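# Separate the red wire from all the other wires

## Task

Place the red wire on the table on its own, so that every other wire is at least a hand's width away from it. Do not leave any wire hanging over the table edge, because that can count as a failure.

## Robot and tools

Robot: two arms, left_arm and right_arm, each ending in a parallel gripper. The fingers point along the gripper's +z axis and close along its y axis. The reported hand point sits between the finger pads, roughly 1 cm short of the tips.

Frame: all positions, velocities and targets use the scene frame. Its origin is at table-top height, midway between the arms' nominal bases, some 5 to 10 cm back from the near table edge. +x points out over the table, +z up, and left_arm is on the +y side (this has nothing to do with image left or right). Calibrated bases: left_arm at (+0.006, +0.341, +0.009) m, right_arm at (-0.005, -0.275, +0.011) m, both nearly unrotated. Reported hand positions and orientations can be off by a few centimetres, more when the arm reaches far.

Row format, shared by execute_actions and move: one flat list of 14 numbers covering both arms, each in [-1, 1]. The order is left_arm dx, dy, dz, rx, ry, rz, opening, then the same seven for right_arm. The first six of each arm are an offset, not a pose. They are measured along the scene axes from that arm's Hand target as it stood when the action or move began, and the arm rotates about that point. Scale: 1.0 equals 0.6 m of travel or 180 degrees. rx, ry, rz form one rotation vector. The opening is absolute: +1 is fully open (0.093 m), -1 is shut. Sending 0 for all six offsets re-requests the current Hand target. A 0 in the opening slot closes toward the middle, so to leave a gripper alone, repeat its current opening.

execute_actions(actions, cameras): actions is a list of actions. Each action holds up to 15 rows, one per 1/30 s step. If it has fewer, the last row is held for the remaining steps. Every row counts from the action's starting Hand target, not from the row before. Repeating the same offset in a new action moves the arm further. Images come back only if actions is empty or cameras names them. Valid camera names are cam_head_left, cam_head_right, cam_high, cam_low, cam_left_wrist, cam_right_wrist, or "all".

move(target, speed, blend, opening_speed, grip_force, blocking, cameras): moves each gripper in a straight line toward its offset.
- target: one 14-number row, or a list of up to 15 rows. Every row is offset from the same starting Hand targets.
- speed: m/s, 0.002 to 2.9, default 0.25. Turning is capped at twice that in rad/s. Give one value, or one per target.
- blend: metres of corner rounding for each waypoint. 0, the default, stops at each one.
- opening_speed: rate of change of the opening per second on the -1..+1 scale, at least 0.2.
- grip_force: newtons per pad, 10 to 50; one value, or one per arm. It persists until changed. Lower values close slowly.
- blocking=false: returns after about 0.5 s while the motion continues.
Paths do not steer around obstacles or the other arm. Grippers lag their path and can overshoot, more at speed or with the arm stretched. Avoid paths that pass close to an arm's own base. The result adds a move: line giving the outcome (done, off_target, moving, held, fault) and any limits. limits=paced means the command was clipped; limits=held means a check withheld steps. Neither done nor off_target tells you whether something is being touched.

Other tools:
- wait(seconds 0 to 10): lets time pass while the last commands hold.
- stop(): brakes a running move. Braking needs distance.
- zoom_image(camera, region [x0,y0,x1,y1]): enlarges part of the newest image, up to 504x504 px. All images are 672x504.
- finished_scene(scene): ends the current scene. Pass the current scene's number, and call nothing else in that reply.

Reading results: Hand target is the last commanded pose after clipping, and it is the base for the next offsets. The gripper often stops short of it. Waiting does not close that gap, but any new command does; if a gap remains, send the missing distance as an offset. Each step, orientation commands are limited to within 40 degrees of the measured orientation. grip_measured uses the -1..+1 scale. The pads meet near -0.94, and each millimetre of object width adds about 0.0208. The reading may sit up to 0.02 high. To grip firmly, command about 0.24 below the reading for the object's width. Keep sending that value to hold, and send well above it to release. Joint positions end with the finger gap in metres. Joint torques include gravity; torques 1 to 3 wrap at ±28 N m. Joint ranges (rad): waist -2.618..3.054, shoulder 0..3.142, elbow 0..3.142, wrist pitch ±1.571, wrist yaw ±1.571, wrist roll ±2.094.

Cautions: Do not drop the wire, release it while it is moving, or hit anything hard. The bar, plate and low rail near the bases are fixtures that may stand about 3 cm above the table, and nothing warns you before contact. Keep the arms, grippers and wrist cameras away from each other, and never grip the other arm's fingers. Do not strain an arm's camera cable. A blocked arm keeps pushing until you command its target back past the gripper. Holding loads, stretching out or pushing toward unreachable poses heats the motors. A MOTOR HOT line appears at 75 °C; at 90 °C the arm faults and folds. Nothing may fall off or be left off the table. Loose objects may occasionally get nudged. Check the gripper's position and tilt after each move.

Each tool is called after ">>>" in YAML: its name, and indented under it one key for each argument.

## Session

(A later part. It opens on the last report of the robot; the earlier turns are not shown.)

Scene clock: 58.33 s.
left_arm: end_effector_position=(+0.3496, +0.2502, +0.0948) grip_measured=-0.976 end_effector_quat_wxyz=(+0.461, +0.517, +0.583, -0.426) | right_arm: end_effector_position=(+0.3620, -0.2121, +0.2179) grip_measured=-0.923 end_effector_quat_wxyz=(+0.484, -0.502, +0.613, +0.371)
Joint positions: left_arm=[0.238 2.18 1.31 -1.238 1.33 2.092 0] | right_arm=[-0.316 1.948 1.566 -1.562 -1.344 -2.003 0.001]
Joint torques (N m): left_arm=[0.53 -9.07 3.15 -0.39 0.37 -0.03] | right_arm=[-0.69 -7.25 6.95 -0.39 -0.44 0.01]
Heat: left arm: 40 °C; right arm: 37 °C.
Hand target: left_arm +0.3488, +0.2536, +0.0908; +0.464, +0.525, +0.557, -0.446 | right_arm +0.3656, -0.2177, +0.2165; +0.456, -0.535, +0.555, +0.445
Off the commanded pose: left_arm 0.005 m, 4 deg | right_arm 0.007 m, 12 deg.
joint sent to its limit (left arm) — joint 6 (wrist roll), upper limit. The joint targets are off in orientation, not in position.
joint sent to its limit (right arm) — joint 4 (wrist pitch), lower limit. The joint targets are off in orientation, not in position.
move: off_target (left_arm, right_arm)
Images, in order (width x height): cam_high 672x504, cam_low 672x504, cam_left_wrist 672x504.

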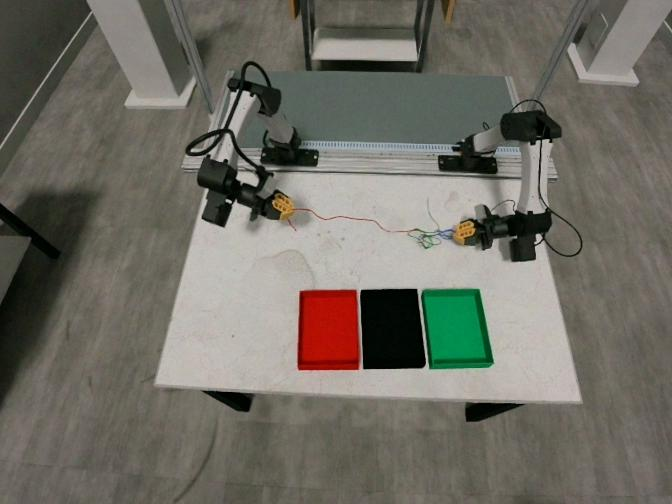

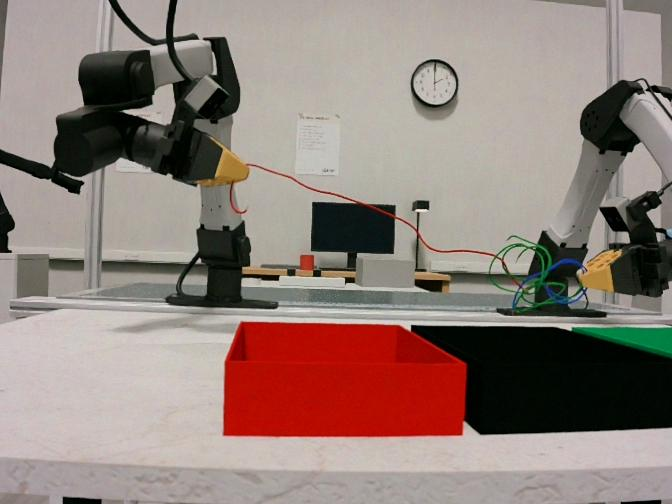

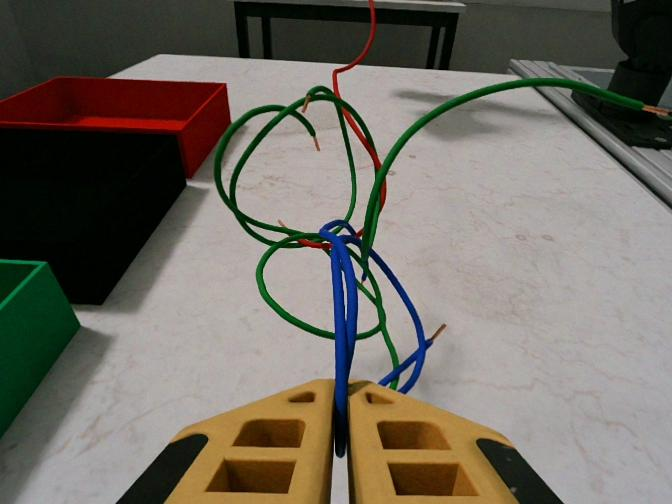

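>>> move:
  target: [0,0,0,0,0,0,-1,0.05,-0.21,-0.12,0,0,-0.28,-0.93]
  cameras: ["cam_low","cam_left_wrist","cam_high","cam_head_right"]
  speed: 0.1

>>> zoom_image:
  camera: "cam_high"
  region: [230, 160, 500, 290]

Scene clock: 66.80 s.
left_arm: end_effector_position=(+0.3498, +0.2502, +0.0946) grip_measured=-0.976 end_effector_quat_wxyz=(+0.461, +0.517, +0.582, -0.425) | right_arm: end_effector_position=(+0.3955, -0.3368, +0.1544) grip_measured=-0.923 end_effector_quat_wxyz=(+0.606, -0.265, +0.719, +0.212)
Joint positions: left_arm=[0.238 2.18 1.31 -1.236 1.329 2.092 0] | right_arm=[-0.576 1.75 0.763 0.577 -1.246 -0.39 0.001]
Joint torques (N m): left_arm=[0.5 -9.11 3.17 -0.4 0.38 -0.04] | right_arm=[-0.81 -5.68 4.79 1.83 0.03 0.17]
Heat: left arm: 41 °C; right arm: 36 °C.
Hand target: left_arm +0.3488, +0.2536, +0.0908; +0.464, +0.525, +0.557, -0.446 | right_arm +0.3956, -0.3438, +0.1446; +0.602, -0.247, +0.730, +0.209
Off the commanded pose: left_arm 0.005 m, 4 deg | right_arm 0.012 m, 2 deg.
joint sent to its limit (left arm) — joint 6 (wrist roll), upper limit. The joint targets are off in orientation, not in position.
move: off_target (left_arm, right_arm)
Images, in order (width x height): cam_head_right 672x504, cam_high 672x504, cam_low 672x504, cam_left_wrist 672x504.

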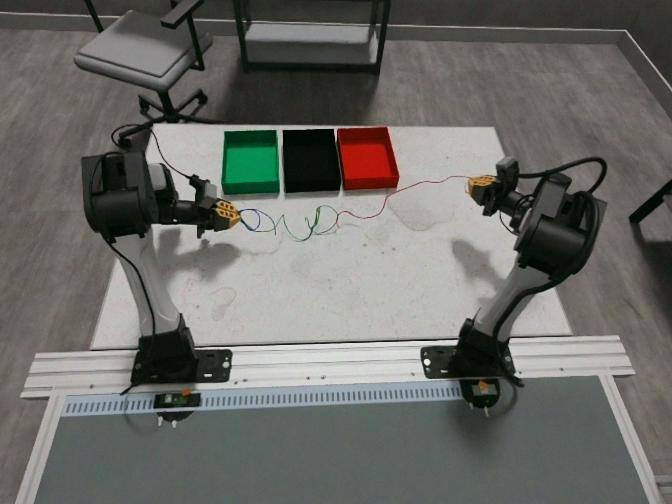

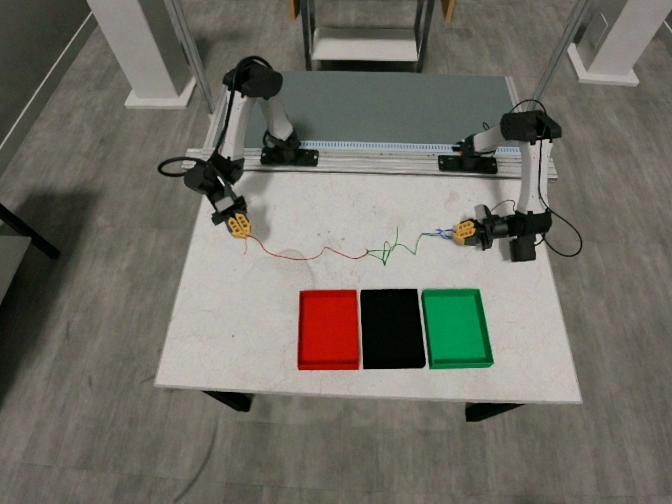

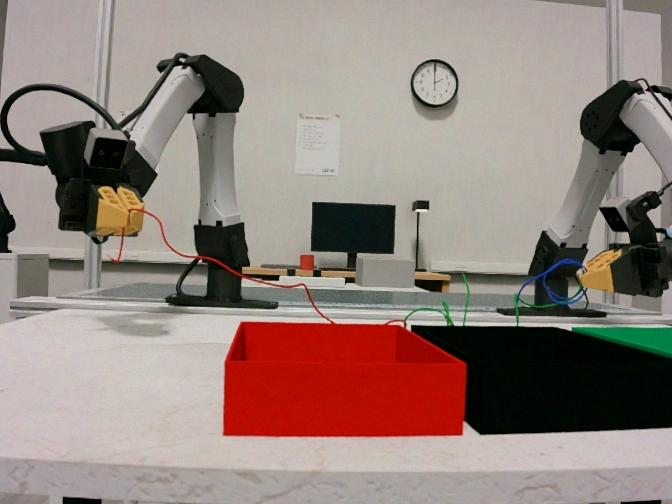

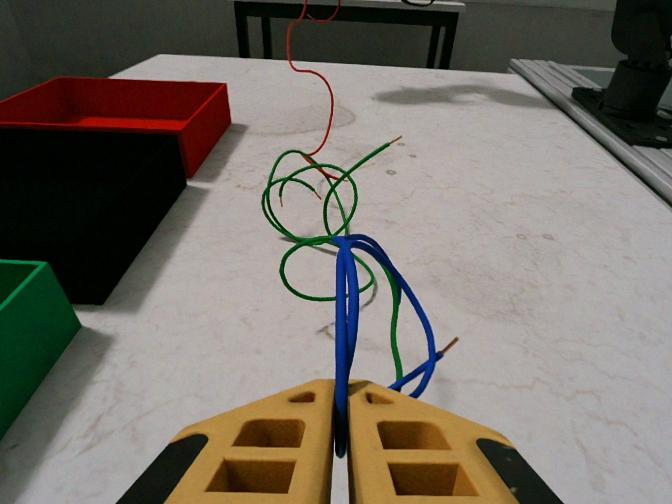

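Scaled by 1.867 from the camera's 672x504 image, which has a finer 960x720 frame.

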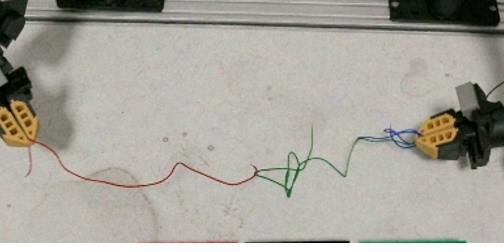

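>>> move:
  target: [0,0.05,0,0,0,0,-1,-0.06,-0.15,0.1,0,0,0,-0.93]
  cameras: ["cam_low","cam_high"]
  speed: 0.1

>>> zoom_image:
  camera: "cam_high"
  region: [180, 160, 500, 290]

Scene clock: 75.93 s.
left_arm: end_effector_position=(+0.3506, +0.2809, +0.0881) grip_measured=-0.976 end_effector_quat_wxyz=(+0.457, +0.505, +0.610, -0.404) | right_arm: end_effector_position=(+0.3577, -0.4265, +0.2033) grip_measured=-0.923 end_effector_quat_wxyz=(+0.600, -0.240, +0.732, +0.215)
Joint positions: left_arm=[0.324 2.18 1.31 -1.245 1.277 2.092 0] | right_arm=[-0.857 1.818 1.254 -0.691 -1.422 -1.207 0.001]
Joint torques (N m): left_arm=[0.36 -10.67 3.47 -0.62 0.35 -0.04] | right_arm=[-0.62 -6.75 7.88 0.77 -0.57 -0.08]
Heat: left arm: 43 °C; right arm: 36 °C.
Hand target: left_arm +0.3488, +0.2835, +0.0908; +0.464, +0.525, +0.557, -0.446 | right_arm +0.3596, -0.4337, +0.2046; +0.602, -0.247, +0.730, +0.209
Off the commanded pose: left_arm 0.004 m, 8 deg | right_arm 0.008 m, 1 deg.
joint sent to its limit (left arm) — joint 6 (wrist roll), upper limit. The joint targets are off in orientation, not in position.
move: off_target (left_arm)
Images, in order (width x height): cam_high 672x504, cam_low 672x504.

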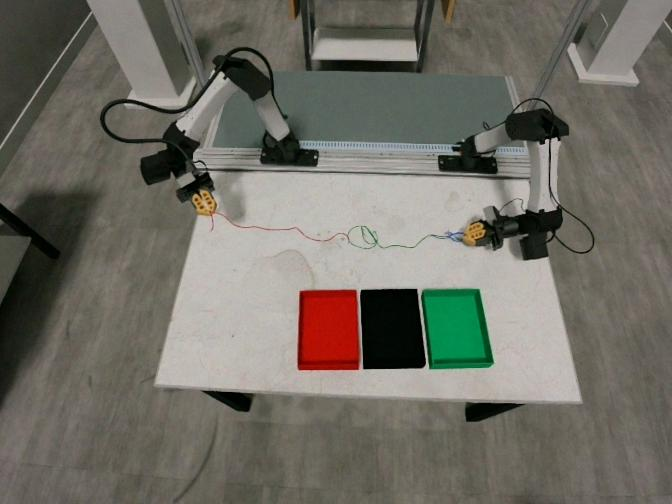

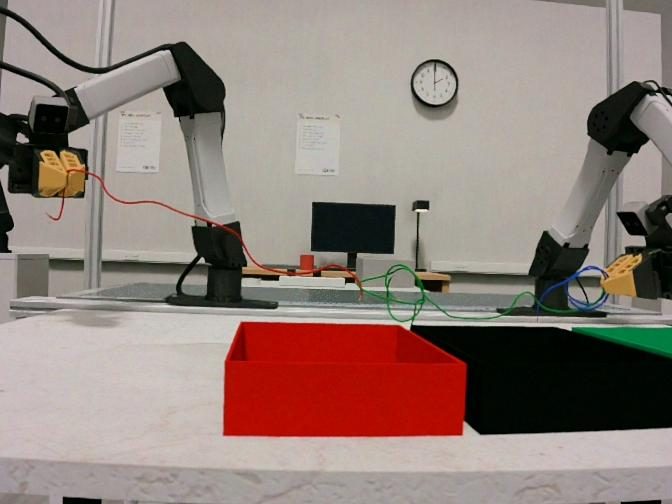

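Scaled by 1.575 from the camera's 672x504 image, which has a finer 960x720 frame.

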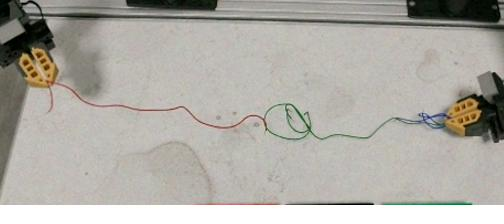

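>>> move:
  target: [0,0.04,0,0,0,0,-1,-0.03,-0.05,0.17,0,0,0,-0.93]
  cameras: ["cam_low","cam_high"]
  speed: 0.1

>>> zoom_image:
  camera: "cam_high"
  region: [180, 160, 500, 290]

Scene clock: 80.63 s.
left_arm: end_effector_position=(+0.3462, +0.3036, +0.0839) grip_measured=-0.976 end_effector_quat_wxyz=(+0.446, +0.490, +0.635, -0.396) | right_arm: end_effector_position=(+0.3415, -0.4567, +0.3054) grip_measured=-0.923 end_effector_quat_wxyz=(+0.603, -0.228, +0.738, +0.200)
Joint positions: left_arm=[0.39 2.18 1.31 -1.274 1.23 2.092 0] | right_arm=[-0.959 1.932 1.824 -1.565 -1.423 -1.635 0.001]
Joint torques (N m): left_arm=[0.34 -11.11 5.01 -0.69 0.35 -0.04] | right_arm=[-0.69 -7.5 7.51 0.11 -0.58 -0.08]
Heat: left arm: 44 °C; right arm: 36 °C.
Hand target: left_arm +0.3488, +0.3075, +0.0908; +0.464, +0.525, +0.557, -0.446 | right_arm +0.3416, -0.4636, +0.3067; +0.602, -0.247, +0.730, +0.209
Off the commanded pose: left_arm 0.008 m, 12 deg | right_arm 0.007 m, 3 deg.
joint sent to its limit (left arm) — joint 6 (wrist roll), upper limit. The joint targets are off in orientation, not in position.
joint sent to its limit (right arm) — joint 4 (wrist pitch), lower limit. The joint targets are off in orientation, not in position.
move: off_target (left_arm, right_arm)
Images, in order (width x height): cam_high 672x504, cam_low 672x504.

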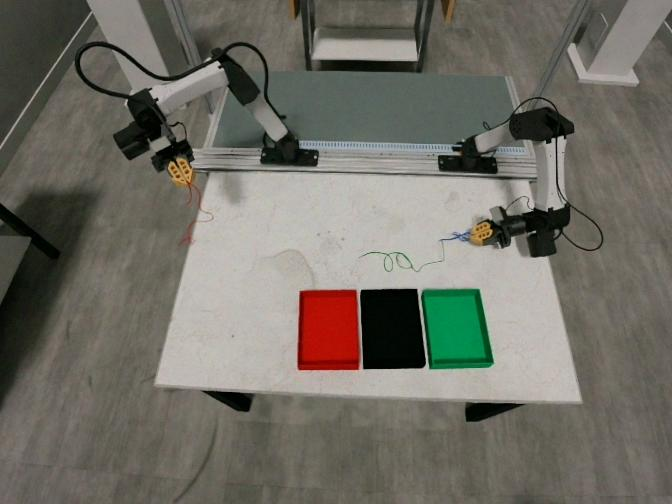

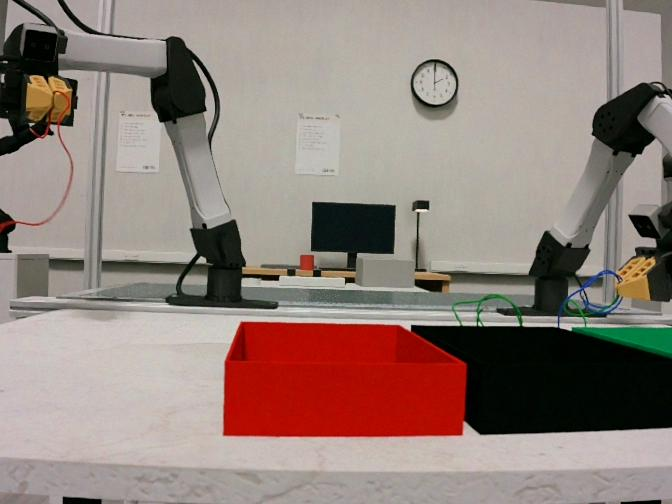

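Scaled by 1.575 from the camera's 672x504 image, which has a finer 960x720 frame.

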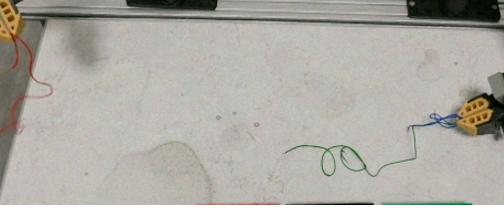

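>>> move:
  target:
    - [0,0,-0.07,0,0,0,-1,0.03,0.16,0,0,0,0,-0.93]
    - [0,0,-0.07,0,0,0,-1,0.03,0.32,0,0,0,0,-0.93]
  cameras: ["cam_low","cam_high","cam_left_wrist"]
  speed: 0.15
  blend: [0.03,0]

>>> zoom_image:
  camera: "cam_high"
  region: [180, 150, 380, 290]

Scene clock: 87.13 s.
left_arm: end_effector_position=(+0.3509, +0.3057, +0.0523) grip_measured=-0.976 end_effector_quat_wxyz=(+0.451, +0.497, +0.632, -0.387) | right_arm: end_effector_position=(+0.3612, -0.2727, +0.3050) grip_measured=-0.923 end_effector_quat_wxyz=(+0.598, -0.248, +0.731, +0.217)
Joint positions: left_arm=[0.39 2.256 1.298 -1.161 1.228 2.092 0] | right_arm=[-0.465 1.24 0.957 -0.058 -1.124 -0.271 0.001]
Joint torques (N m): left_arm=[0.27 -9.33 2.73 -0.47 0.38 -0.04] | right_arm=[0.44 -5.68 6.11 2 0.04 0.12]
Heat: left arm: 44 °C; right arm: 36 °C.
Hand target: left_arm +0.3489, +0.3076, +0.0488; +0.464, +0.525, +0.557, -0.446 | right_arm +0.3596, -0.2717, +0.3066; +0.602, -0.247, +0.730, +0.209
Off the commanded pose: left_arm 0.004 m, 11 deg | right_arm 0.003 m, 1 deg.
joint sent to its limit (left arm) — joint 6 (wrist roll), upper limit. The joint targets are off in orientation, not in position.
move: off_target (left_arm)
Images, in order (width x height): cam_high 672x504, cam_low 672x504, cam_left_wrist 672x504.

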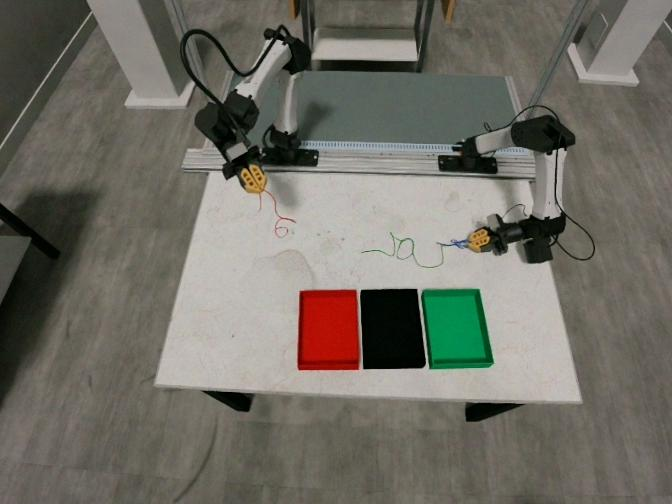

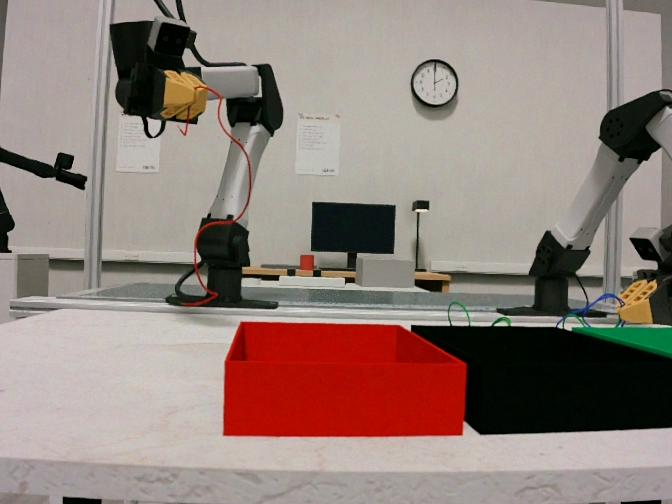

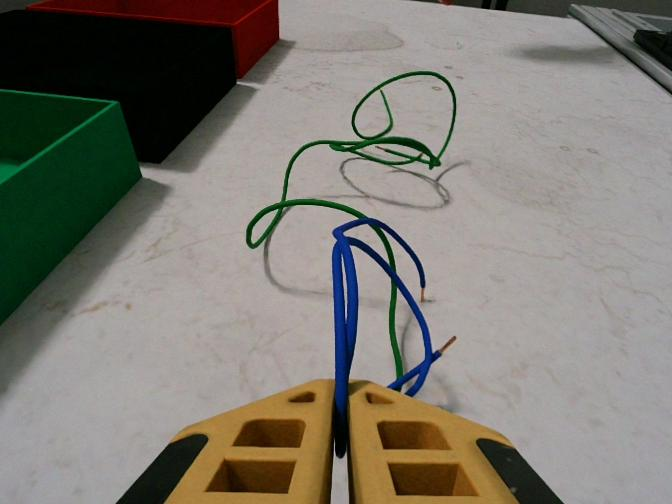

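Scaled by 2.520 from the camera's 672x504 image, which has a finer 960x720 frame.

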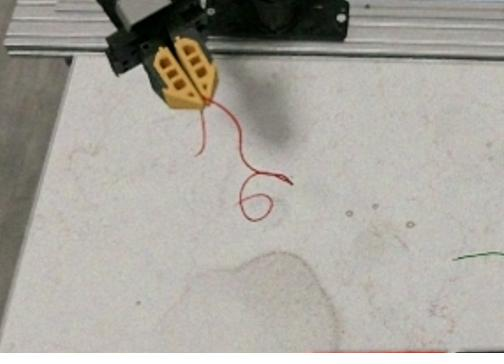

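>>> move:
  target:
    - [0,0,0,0,0,0,-1,0,0,-0.415,0,0,0,-0.93]
    - [0,0,0,0,0,0,-0.5,0,0,-0.415,0,0,0,-0.5]
  cameras: ["cam_low","cam_high","cam_left_wrist","cam_right_wrist"]
  speed: 0.15
  opening_speed: 1.0

>>> zoom_image:
  camera: "cam_high"
  region: [180, 150, 500, 290]

Scene clock: 93.87 s.
left_arm: end_effector_position=(+0.3509, +0.3057, +0.0523) grip_measured=-0.502 end_effector_quat_wxyz=(+0.451, +0.497, +0.632, -0.387) | right_arm: end_effector_position=(+0.3597, -0.2708, +0.0607) grip_measured=-0.502 end_effector_quat_wxyz=(+0.600, -0.253, +0.727, +0.215)
Joint positions: left_arm=[0.39 2.256 1.298 -1.161 1.228 2.093 0.021] | right_arm=[-0.414 2.015 0.41 1.304 -1.081 -0.241 0.021]
Joint torques (N m): left_arm=[0.29 -9.33 2.73 -0.46 0.38 -0.04] | right_arm=[0.34 -5.37 2.02 2.27 0.11 0.14]
Heat: left arm: 44 °C; right arm: 35 °C.
Hand target: left_arm +0.3489, +0.3076, +0.0488; +0.464, +0.525, +0.557, -0.446 | right_arm +0.3596, -0.2717, +0.0576; +0.602, -0.247, +0.730, +0.209
Off the commanded pose: left_arm 0.004 m, 11 deg | right_arm 0.003 m, 1 deg.
joint sent to its limit (left arm) — joint 6 (wrist roll), upper limit. The joint targets are off in orientation, not in position.
move: off_target (left_arm); target 2's new opening was sent with left_arm's hand 0.004 m and 11 deg from that target
Images, in order (width x height): cam_high 672x504, cam_low 672x504, cam_left_wrist 672x504, cam_right_wrist 672x504.

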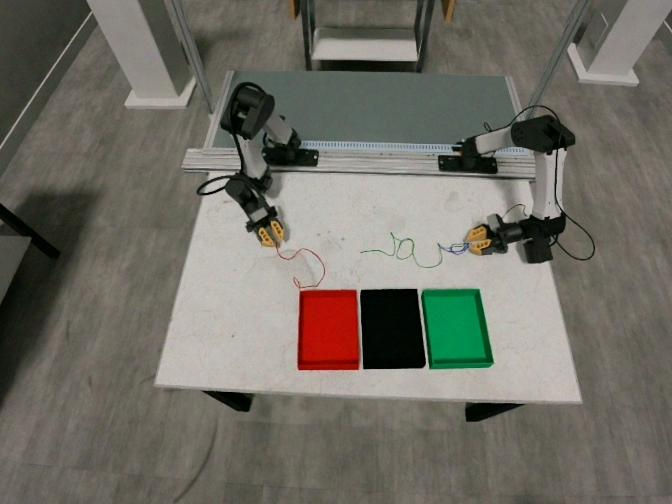

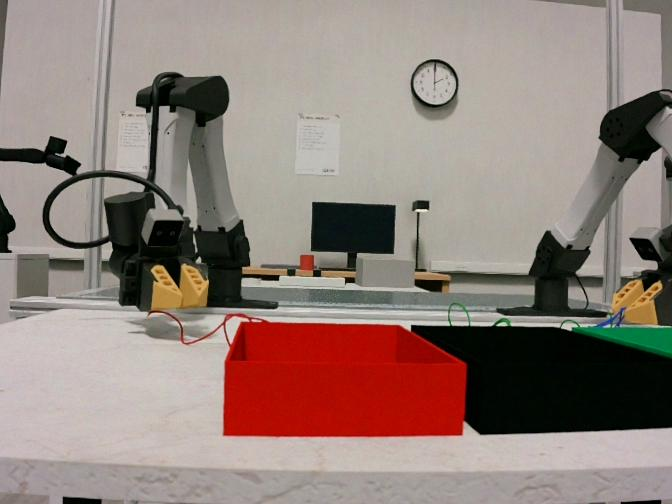

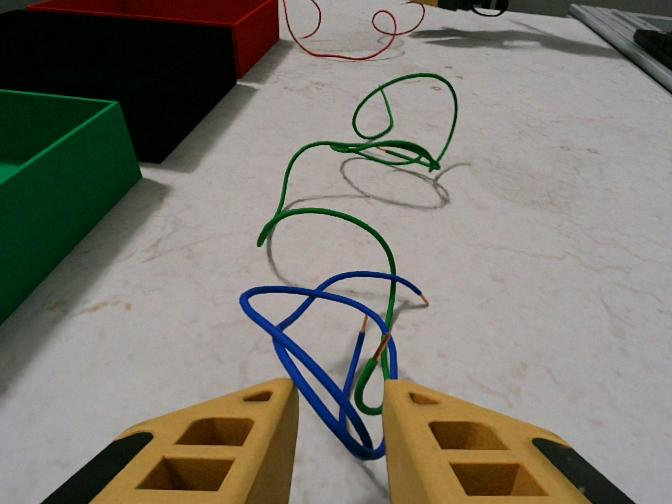

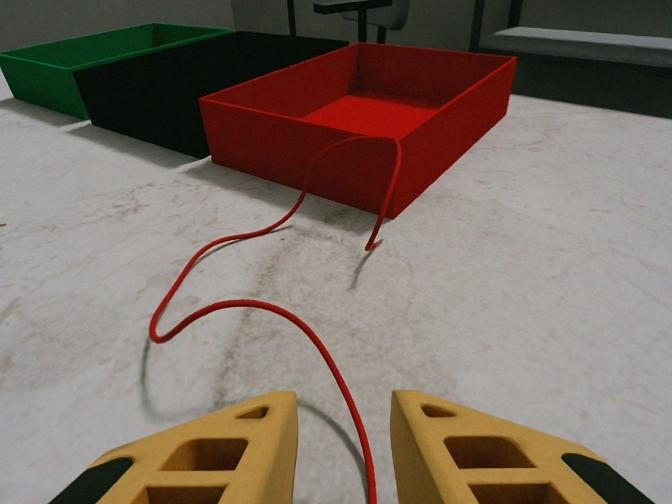

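Scaled by 1.575 from the camera's 672x504 image, which has a finer 960x720 frame.

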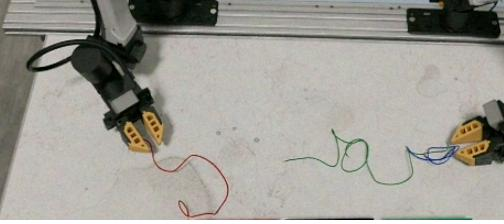

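>>> move:
  target:
    - [0,0.04,0.01,0,0,0,-0.5,0,0,-0.012,0,0,0,-0.5]
    - [0,0.08,0.1,0,0,0,-0.5,0,0,-0.012,0,0,0,-1]
    - [0,0.08,0.1,0,0,0,-0.5,-0.14,-0.08,0,0,0,0,-1]
  cameras: ["cam_low","cam_high","cam_left_wrist","cam_right_wrist"]
  speed: 0.12

>>> zoom_image:
  camera: "cam_high"
  region: [180, 150, 500, 290]

Scene clock: 102.70 s.
left_arm: end_effector_position=(+0.3428, +0.3493, +0.0934) grip_measured=-0.502 end_effector_quat_wxyz=(+0.421, +0.460, +0.679, -0.387) | right_arm: end_effector_position=(+0.2730, -0.3152, +0.0510) grip_measured=-0.973 end_effector_quat_wxyz=(+0.596, -0.236, +0.736, +0.218)
Joint positions: left_arm=[0.512 2.184 1.396 -1.416 1.136 2.093 0.021] | right_arm=[-0.781 1.822 0.305 0.634 -1.379 -0.815 0]
Joint torques (N m): left_arm=[0.28 -13.24 6.69 -0.81 0.31 -0.04] | right_arm=[-0.49 -6.64 3.88 1.19 -0.52 -0.03]
Heat: left arm: 45 °C; right arm: 34 °C.
Hand target: left_arm +0.3489, +0.3556, +0.1088; +0.464, +0.525, +0.557, -0.446 | right_arm +0.2756, -0.3196, +0.0576; +0.602, -0.247, +0.730, +0.209
Off the commanded pose: left_arm 0.018 m, 18 deg | right_arm 0.008 m, 2 deg.
joint sent to its limit (left arm) — joint 6 (wrist roll), upper limit. The joint targets are off in orientation, not in position.
move: off_target (left_arm)
Images, in order (width x height): cam_high 672x504, cam_low 672x504, cam_left_wrist 672x504, cam_right_wrist 672x504.

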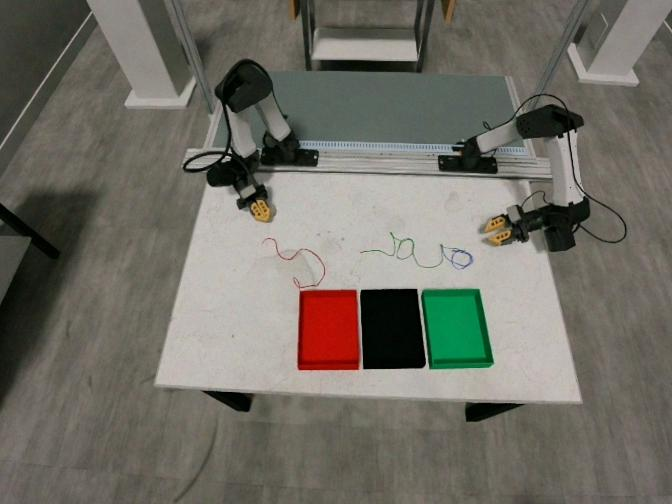

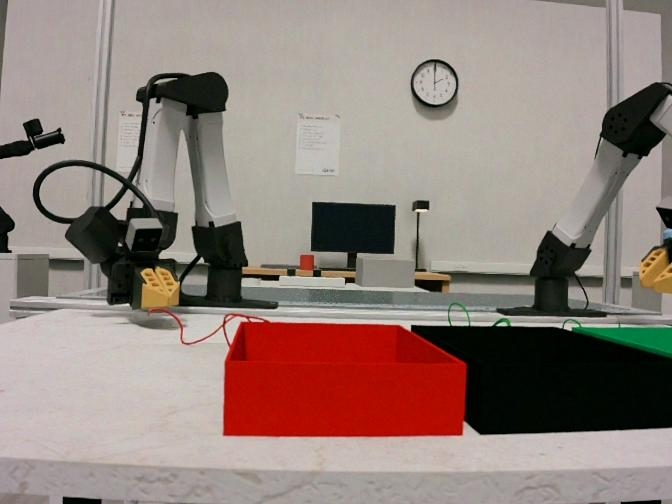

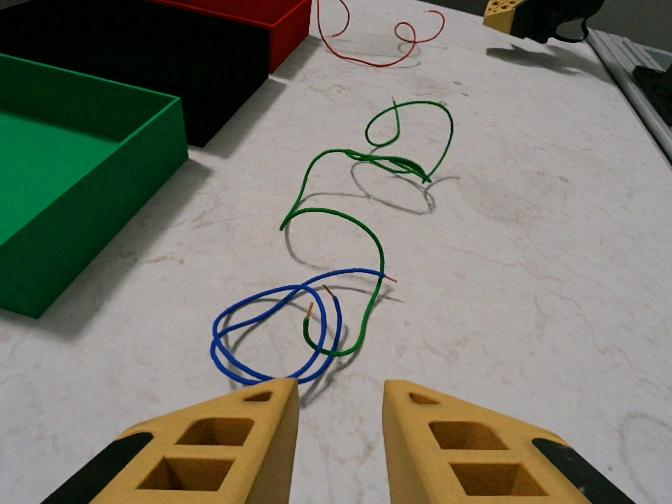

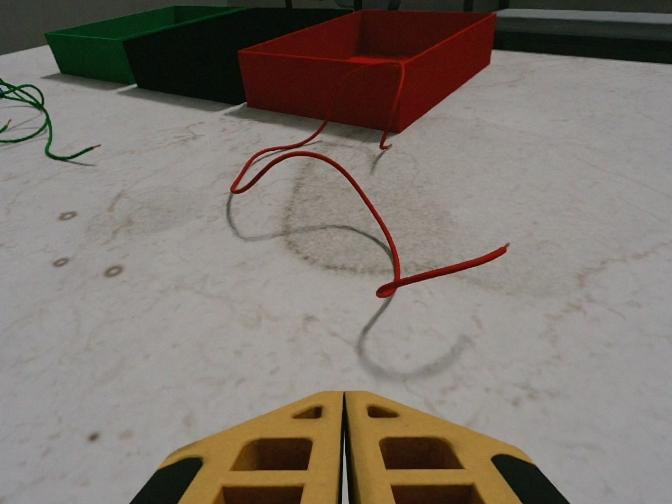

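Scaled by 1.575 from the camera's 672x504 image, which has a finer 960x720 frame.

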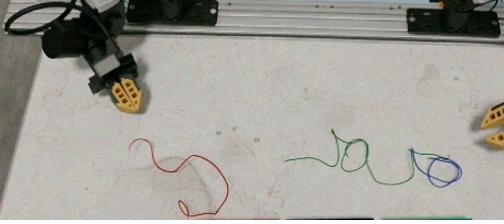

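>>> move:
  target:
    - [0,0,0,0,0,0,-0.5,0.08,0.12,0.15,-0.1,0.3,-0.12,-0.4]
    - [0,0,0,0,0,0,-0.5,0.22,0.3,0.09,-0.147,0.422,-0.173,-0.4]
  cameras: ["cam_low","cam_high","cam_right_wrist"]
  speed: 0.3
  blend: [0.04,0]

>>> zoom_image:
  camera: "cam_low"
  region: [120, 220, 320, 370]

Scene clock: 117.07 s.
left_arm: end_effector_position=(+0.3428, +0.3493, +0.0934) grip_measured=-0.502 end_effector_quat_wxyz=(+0.421, +0.460, +0.679, -0.387) | right_arm: end_effector_position=(+0.4049, -0.1350, +0.1141) grip_measured=-0.403 end_effector_quat_wxyz=(+0.003, -0.010, +1.000, +0.010)
Joint positions: left_arm=[0.512 2.184 1.396 -1.416 1.136 2.093 0.021] | right_arm=[0.304 2.155 2.026 -1.391 -0.05 0.282 0.026]
Joint torques (N m): left_arm=[0.29 -13.26 6.68 -0.81 0.31 -0.04] | right_arm=[-0.32 -9.21 7.62 0.29 0.25 0.23]
Heat: left arm: 48 °C; right arm: 34 °C.
Hand target: left_arm +0.3489, +0.3556, +0.1088; +0.464, +0.525, +0.557, -0.446 | right_arm +0.4076, -0.1397, +0.1117; +0.000, -0.001, +1.000, +0.000
Off the commanded pose: left_arm 0.018 m, 18 deg | right_arm 0.006 m, 2 deg.
joint sent to its limit (left arm) — joint 6 (wrist roll), upper limit. The joint targets are off in orientation, not in position.
move: off_target (left_arm)
Images, in order (width x height): cam_high 672x504, cam_low 672x504, cam_right_wrist 672x504.

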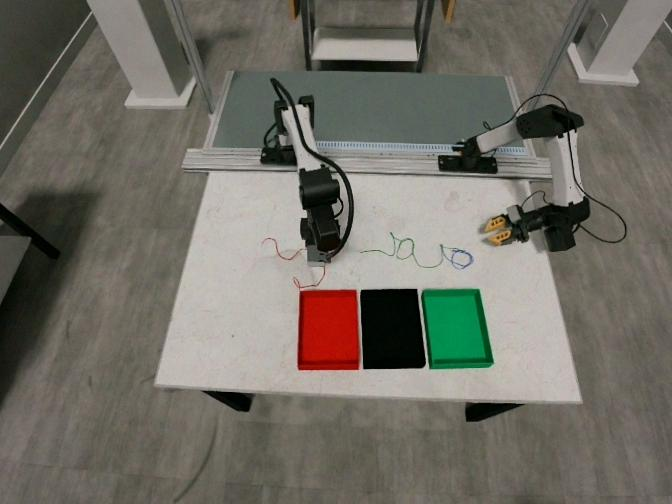

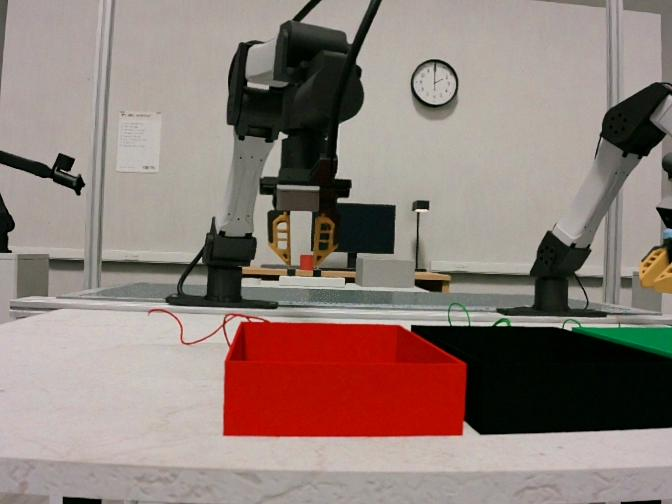

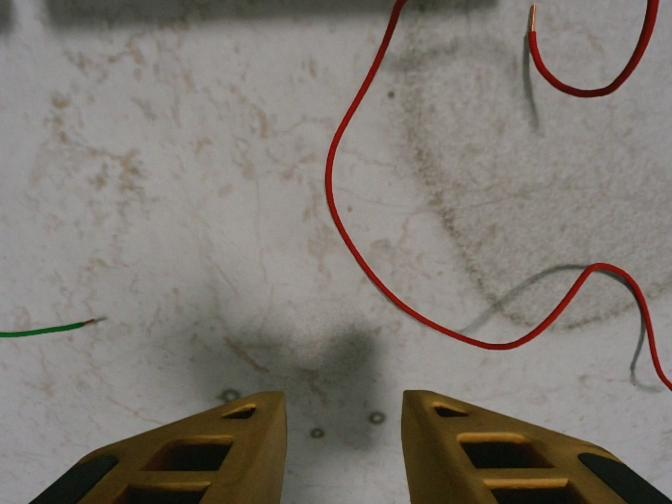

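Scaled by 2.520 from the camera's 672x504 image, which has a finer 960x720 frame.

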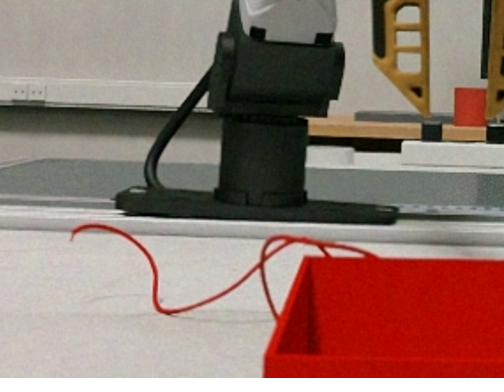

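>>> move:
  target:
    - [0,0,0,0,0,0,-0.5,0.005,0.005,-0.162,0,0,0,-0.4]
    - [0,0,0,0,0,0,-0.5,0.005,0.005,-0.162,0,0,0,-1]
    - [0,0,0,0,0,0,-0.5,-0.01,0.005,-0.08,0,0,0,-1]
  cameras: ["cam_low","cam_right_wrist"]
  speed: 0.12

>>> zoom_image:
  camera: "cam_low"
  region: [120, 220, 340, 370]

Scene clock: 124.73 s.
left_arm: end_effector_position=(+0.3428, +0.3493, +0.0934) grip_measured=-0.502 end_effector_quat_wxyz=(+0.421, +0.460, +0.679, -0.387) | right_arm: end_effector_position=(+0.3983, -0.1373, +0.0477) grip_measured=-0.973 end_effector_quat_wxyz=(-0.018, -0.004, +1.000, +0.003)
Joint positions: left_arm=[0.512 2.184 1.396 -1.416 1.136 2.093 0.021] | right_arm=[0.309 2.187 1.813 -1.191 -0.05 0.297 0]
Joint torques (N m): left_arm=[0.29 -13.24 6.67 -0.82 0.31 -0.04] | right_arm=[0.44 -13.35 7.17 0.25 0.25 0.2]
Heat: left arm: 50 °C; right arm: 35 °C.
Hand target: left_arm +0.3489, +0.3556, +0.1088; +0.464, +0.525, +0.557, -0.446 | right_arm +0.4017, -0.1368, +0.0637; +0.000, -0.001, +1.000, +0.000
Off the commanded pose: left_arm 0.018 m, 18 deg | right_arm 0.016 m, 2 deg.
joint sent to its limit (left arm) — joint 6 (wrist roll), upper limit. The joint targets are off in orientation, not in position.
move: off_target (left_arm, right_arm)
Images, in order (width x height): cam_low 672x504, cam_right_wrist 672x504.

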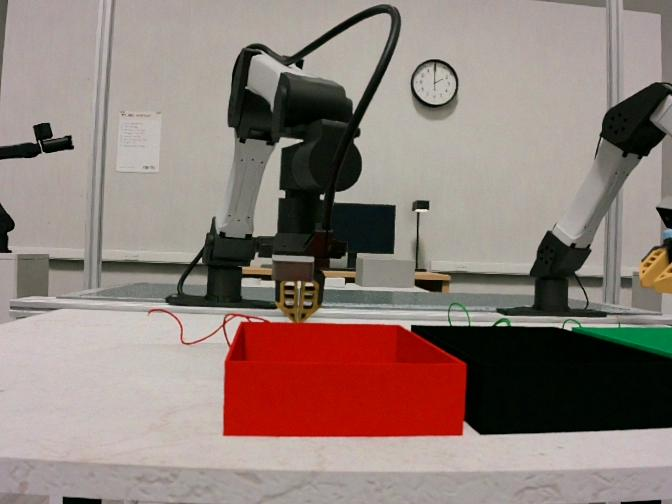

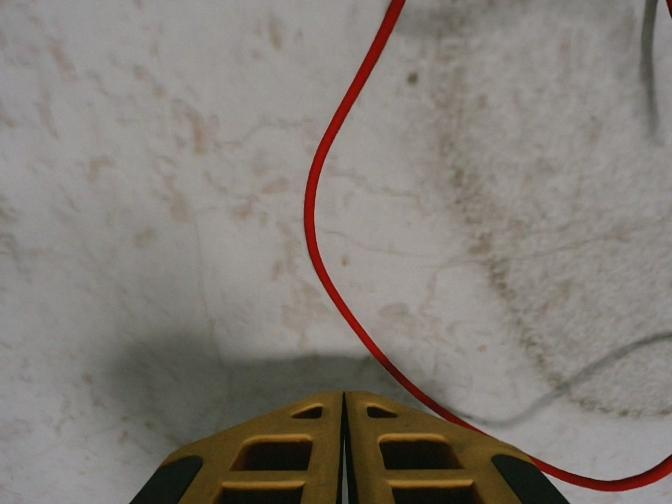

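Scaled by 2.291 from the camera's 672x504 image, which has a finer 960x720 frame.

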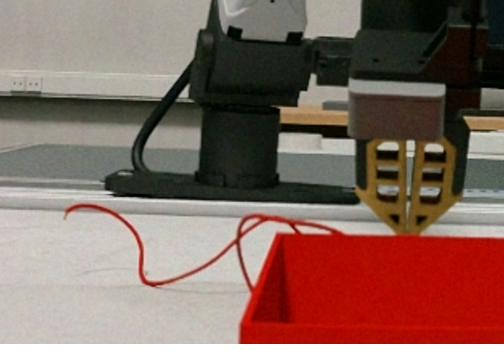

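>>> move:
  target:
    - [0,0,0,0,0,0,-0.5,0.05,0.015,0.0,0,0,0,-0.4]
    - [0,0,0,0,0,0,-0.5,0.05,0.015,-0.083,0,0,0,-0.4]
    - [0,0,0,0,0,0,-0.5,0.05,0.015,-0.083,0,0,0,-1]
  cameras: ["cam_low","cam_right_wrist"]
  speed: 0.12

>>> zoom_image:
  camera: "cam_low"
  region: [120, 220, 340, 370]

Scene clock: 130.43 s.
left_arm: end_effector_position=(+0.3428, +0.3493, +0.0934) grip_measured=-0.502 end_effector_quat_wxyz=(+0.421, +0.460, +0.679, -0.387) | right_arm: end_effector_position=(+0.4328, -0.1250, +0.0209) grip_measured=-0.969 end_effector_quat_wxyz=(+0.004, -0.006, +1.000, +0.010)
Joint positions: left_arm=[0.512 2.184 1.396 -1.416 1.136 2.093 0.021] | right_arm=[0.314 2.319 1.932 -1.131 -0.049 0.299 0]
Joint torques (N m): left_arm=[0.28 -13.22 6.69 -0.82 0.31 -0.04] | right_arm=[0.25 -10.91 5.42 0.53 0.25 0.19]
Heat: left arm: 51 °C; right arm: 38 °C.
Hand target: left_arm +0.3489, +0.3556, +0.1088; +0.464, +0.525, +0.557, -0.446 | right_arm +0.4316, -0.1277, +0.0138; +0.000, -0.001, +1.000, +0.000
Off the commanded pose: left_arm 0.018 m, 18 deg | right_arm 0.008 m, 1 deg.
joint sent to its limit (left arm) — joint 6 (wrist roll), upper limit. The joint targets are off in orientation, not in position.
move: off_target (left_arm)
Images, in order (width x height): cam_low 672x504, cam_right_wrist 672x504.

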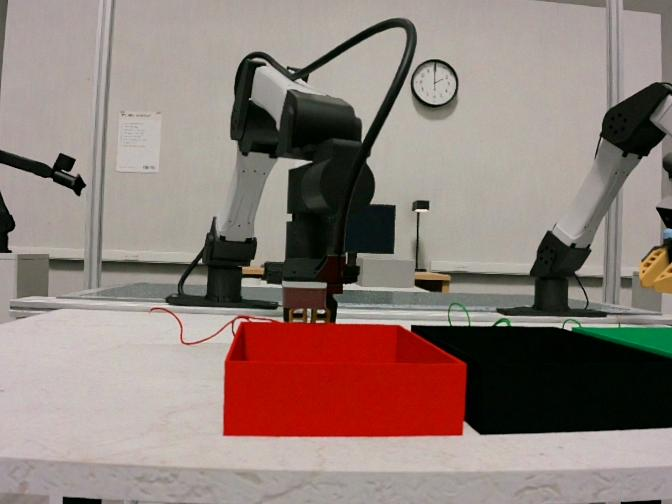

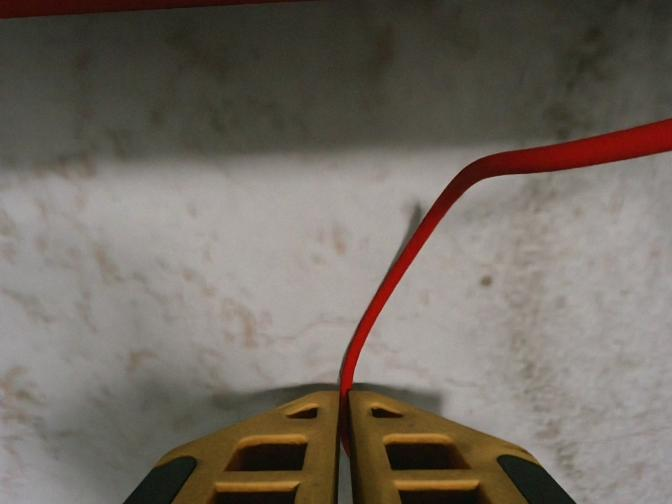

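Scaled by 2.291 from the camera's 672x504 image, which has a finer 960x720 frame.

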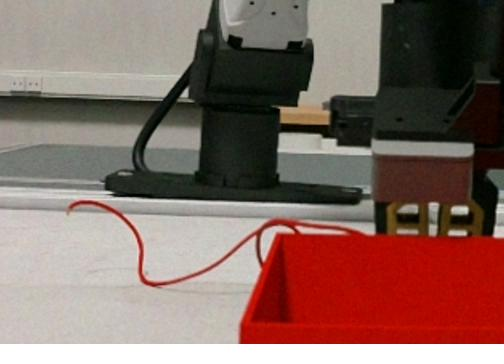

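>>> move:
  target:
    - [0,0,0,0,0,0,-0.5,-0.01,0,0.02,0,0,0,-1]
    - [0,0,0,0,0,0,-0.5,-0.19,-0.13,0.02,0,0,0,-1]
    - [0,0,0,0,0,0,-0.5,-0.19,-0.13,0.002,0,0,0,-1]
    - [0,0,0,0,0,0,-0.5,-0.19,-0.13,0.002,0,0,0,-0.5]
    - [0,0,0,0,0,0,-0.5,-0.19,-0.13,0.15,0,0,0,-0.5]
  cameras: ["cam_low","cam_high","cam_right_wrist"]
  speed: 0.13
  blend: [0.01,0.005,0,0,0]

>>> zoom_image:
  camera: "cam_low"
  region: [80, 220, 340, 370]

>>> zoom_image:
  camera: "cam_high"
  region: [180, 150, 500, 300]

Scene clock: 138.20 s.
left_arm: end_effector_position=(+0.3428, +0.3493, +0.0934) grip_measured=-0.502 end_effector_quat_wxyz=(+0.421, +0.460, +0.679, -0.387) | right_arm: end_effector_position=(+0.3144, -0.2019, +0.0921) grip_measured=-0.502 end_effector_quat_wxyz=(-0.014, -0.001, +1.000, +0.000)
Joint positions: left_arm=[0.512 2.184 1.396 -1.416 1.136 2.093 0.021] | right_arm=[0.195 1.774 1.386 -1.177 -0.043 0.189 0.021]
Joint torques (N m): left_arm=[0.29 -13.23 6.68 -0.82 0.3 -0.04] | right_arm=[-0.8 -9.61 7.21 0.24 0.14 0]
Heat: left arm: 52 °C; right arm: 40 °C.
Hand target: left_arm +0.3489, +0.3556, +0.1088; +0.464, +0.525, +0.557, -0.446 | right_arm +0.3177, -0.2057, +0.1038; +0.000, -0.001, +1.000, +0.000
Off the commanded pose: left_arm 0.018 m, 18 deg | right_arm 0.013 m, 2 deg.
joint sent to its limit (left arm) — joint 6 (wrist roll), upper limit. The joint targets are off in orientation, not in position.
move: off_target (left_arm, right_arm); blend cut to 0.0066 m at target 1
Images, in order (width x height): cam_high 672x504, cam_low 672x504, cam_right_wrist 672x504.

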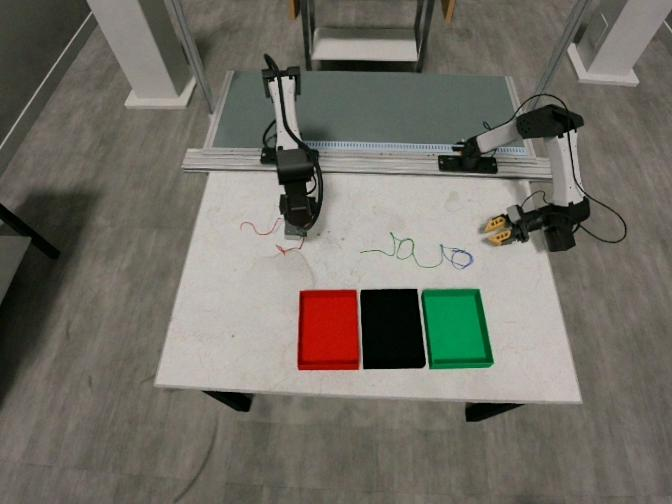

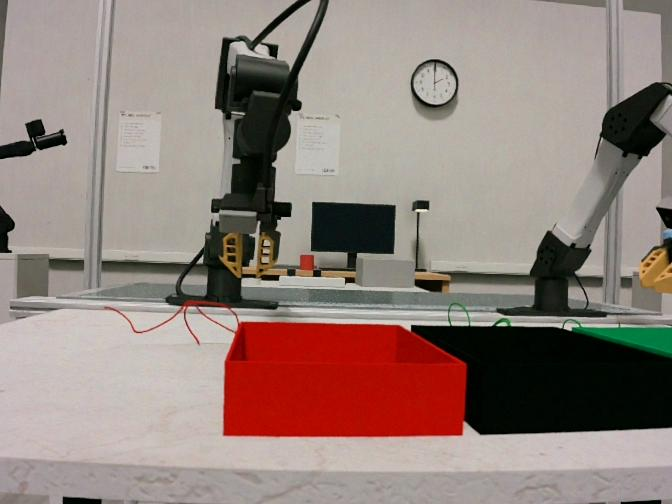

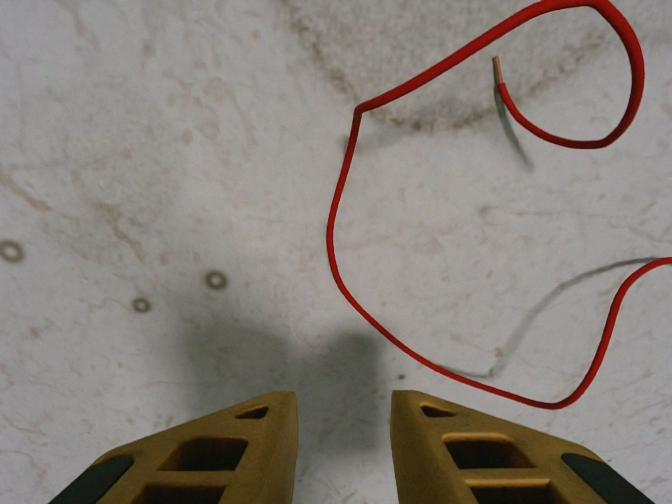

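Scaled by 1.938 from the camera's 672x504 image, which has a finer 960x720 frame.

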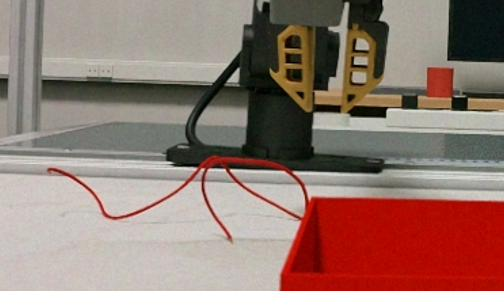

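Scaled by 1.575 from the camera's 672x504 image, which has a finer 960x720 frame.

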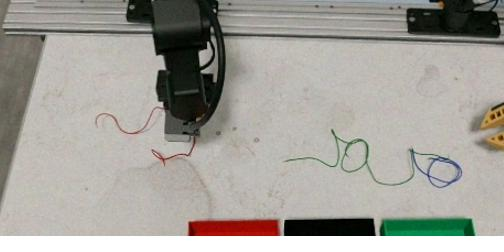

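Red lies alone, well clear and free of the tray.

>>> finished_scene:
  scene: 2

The scene is finished: the task was done.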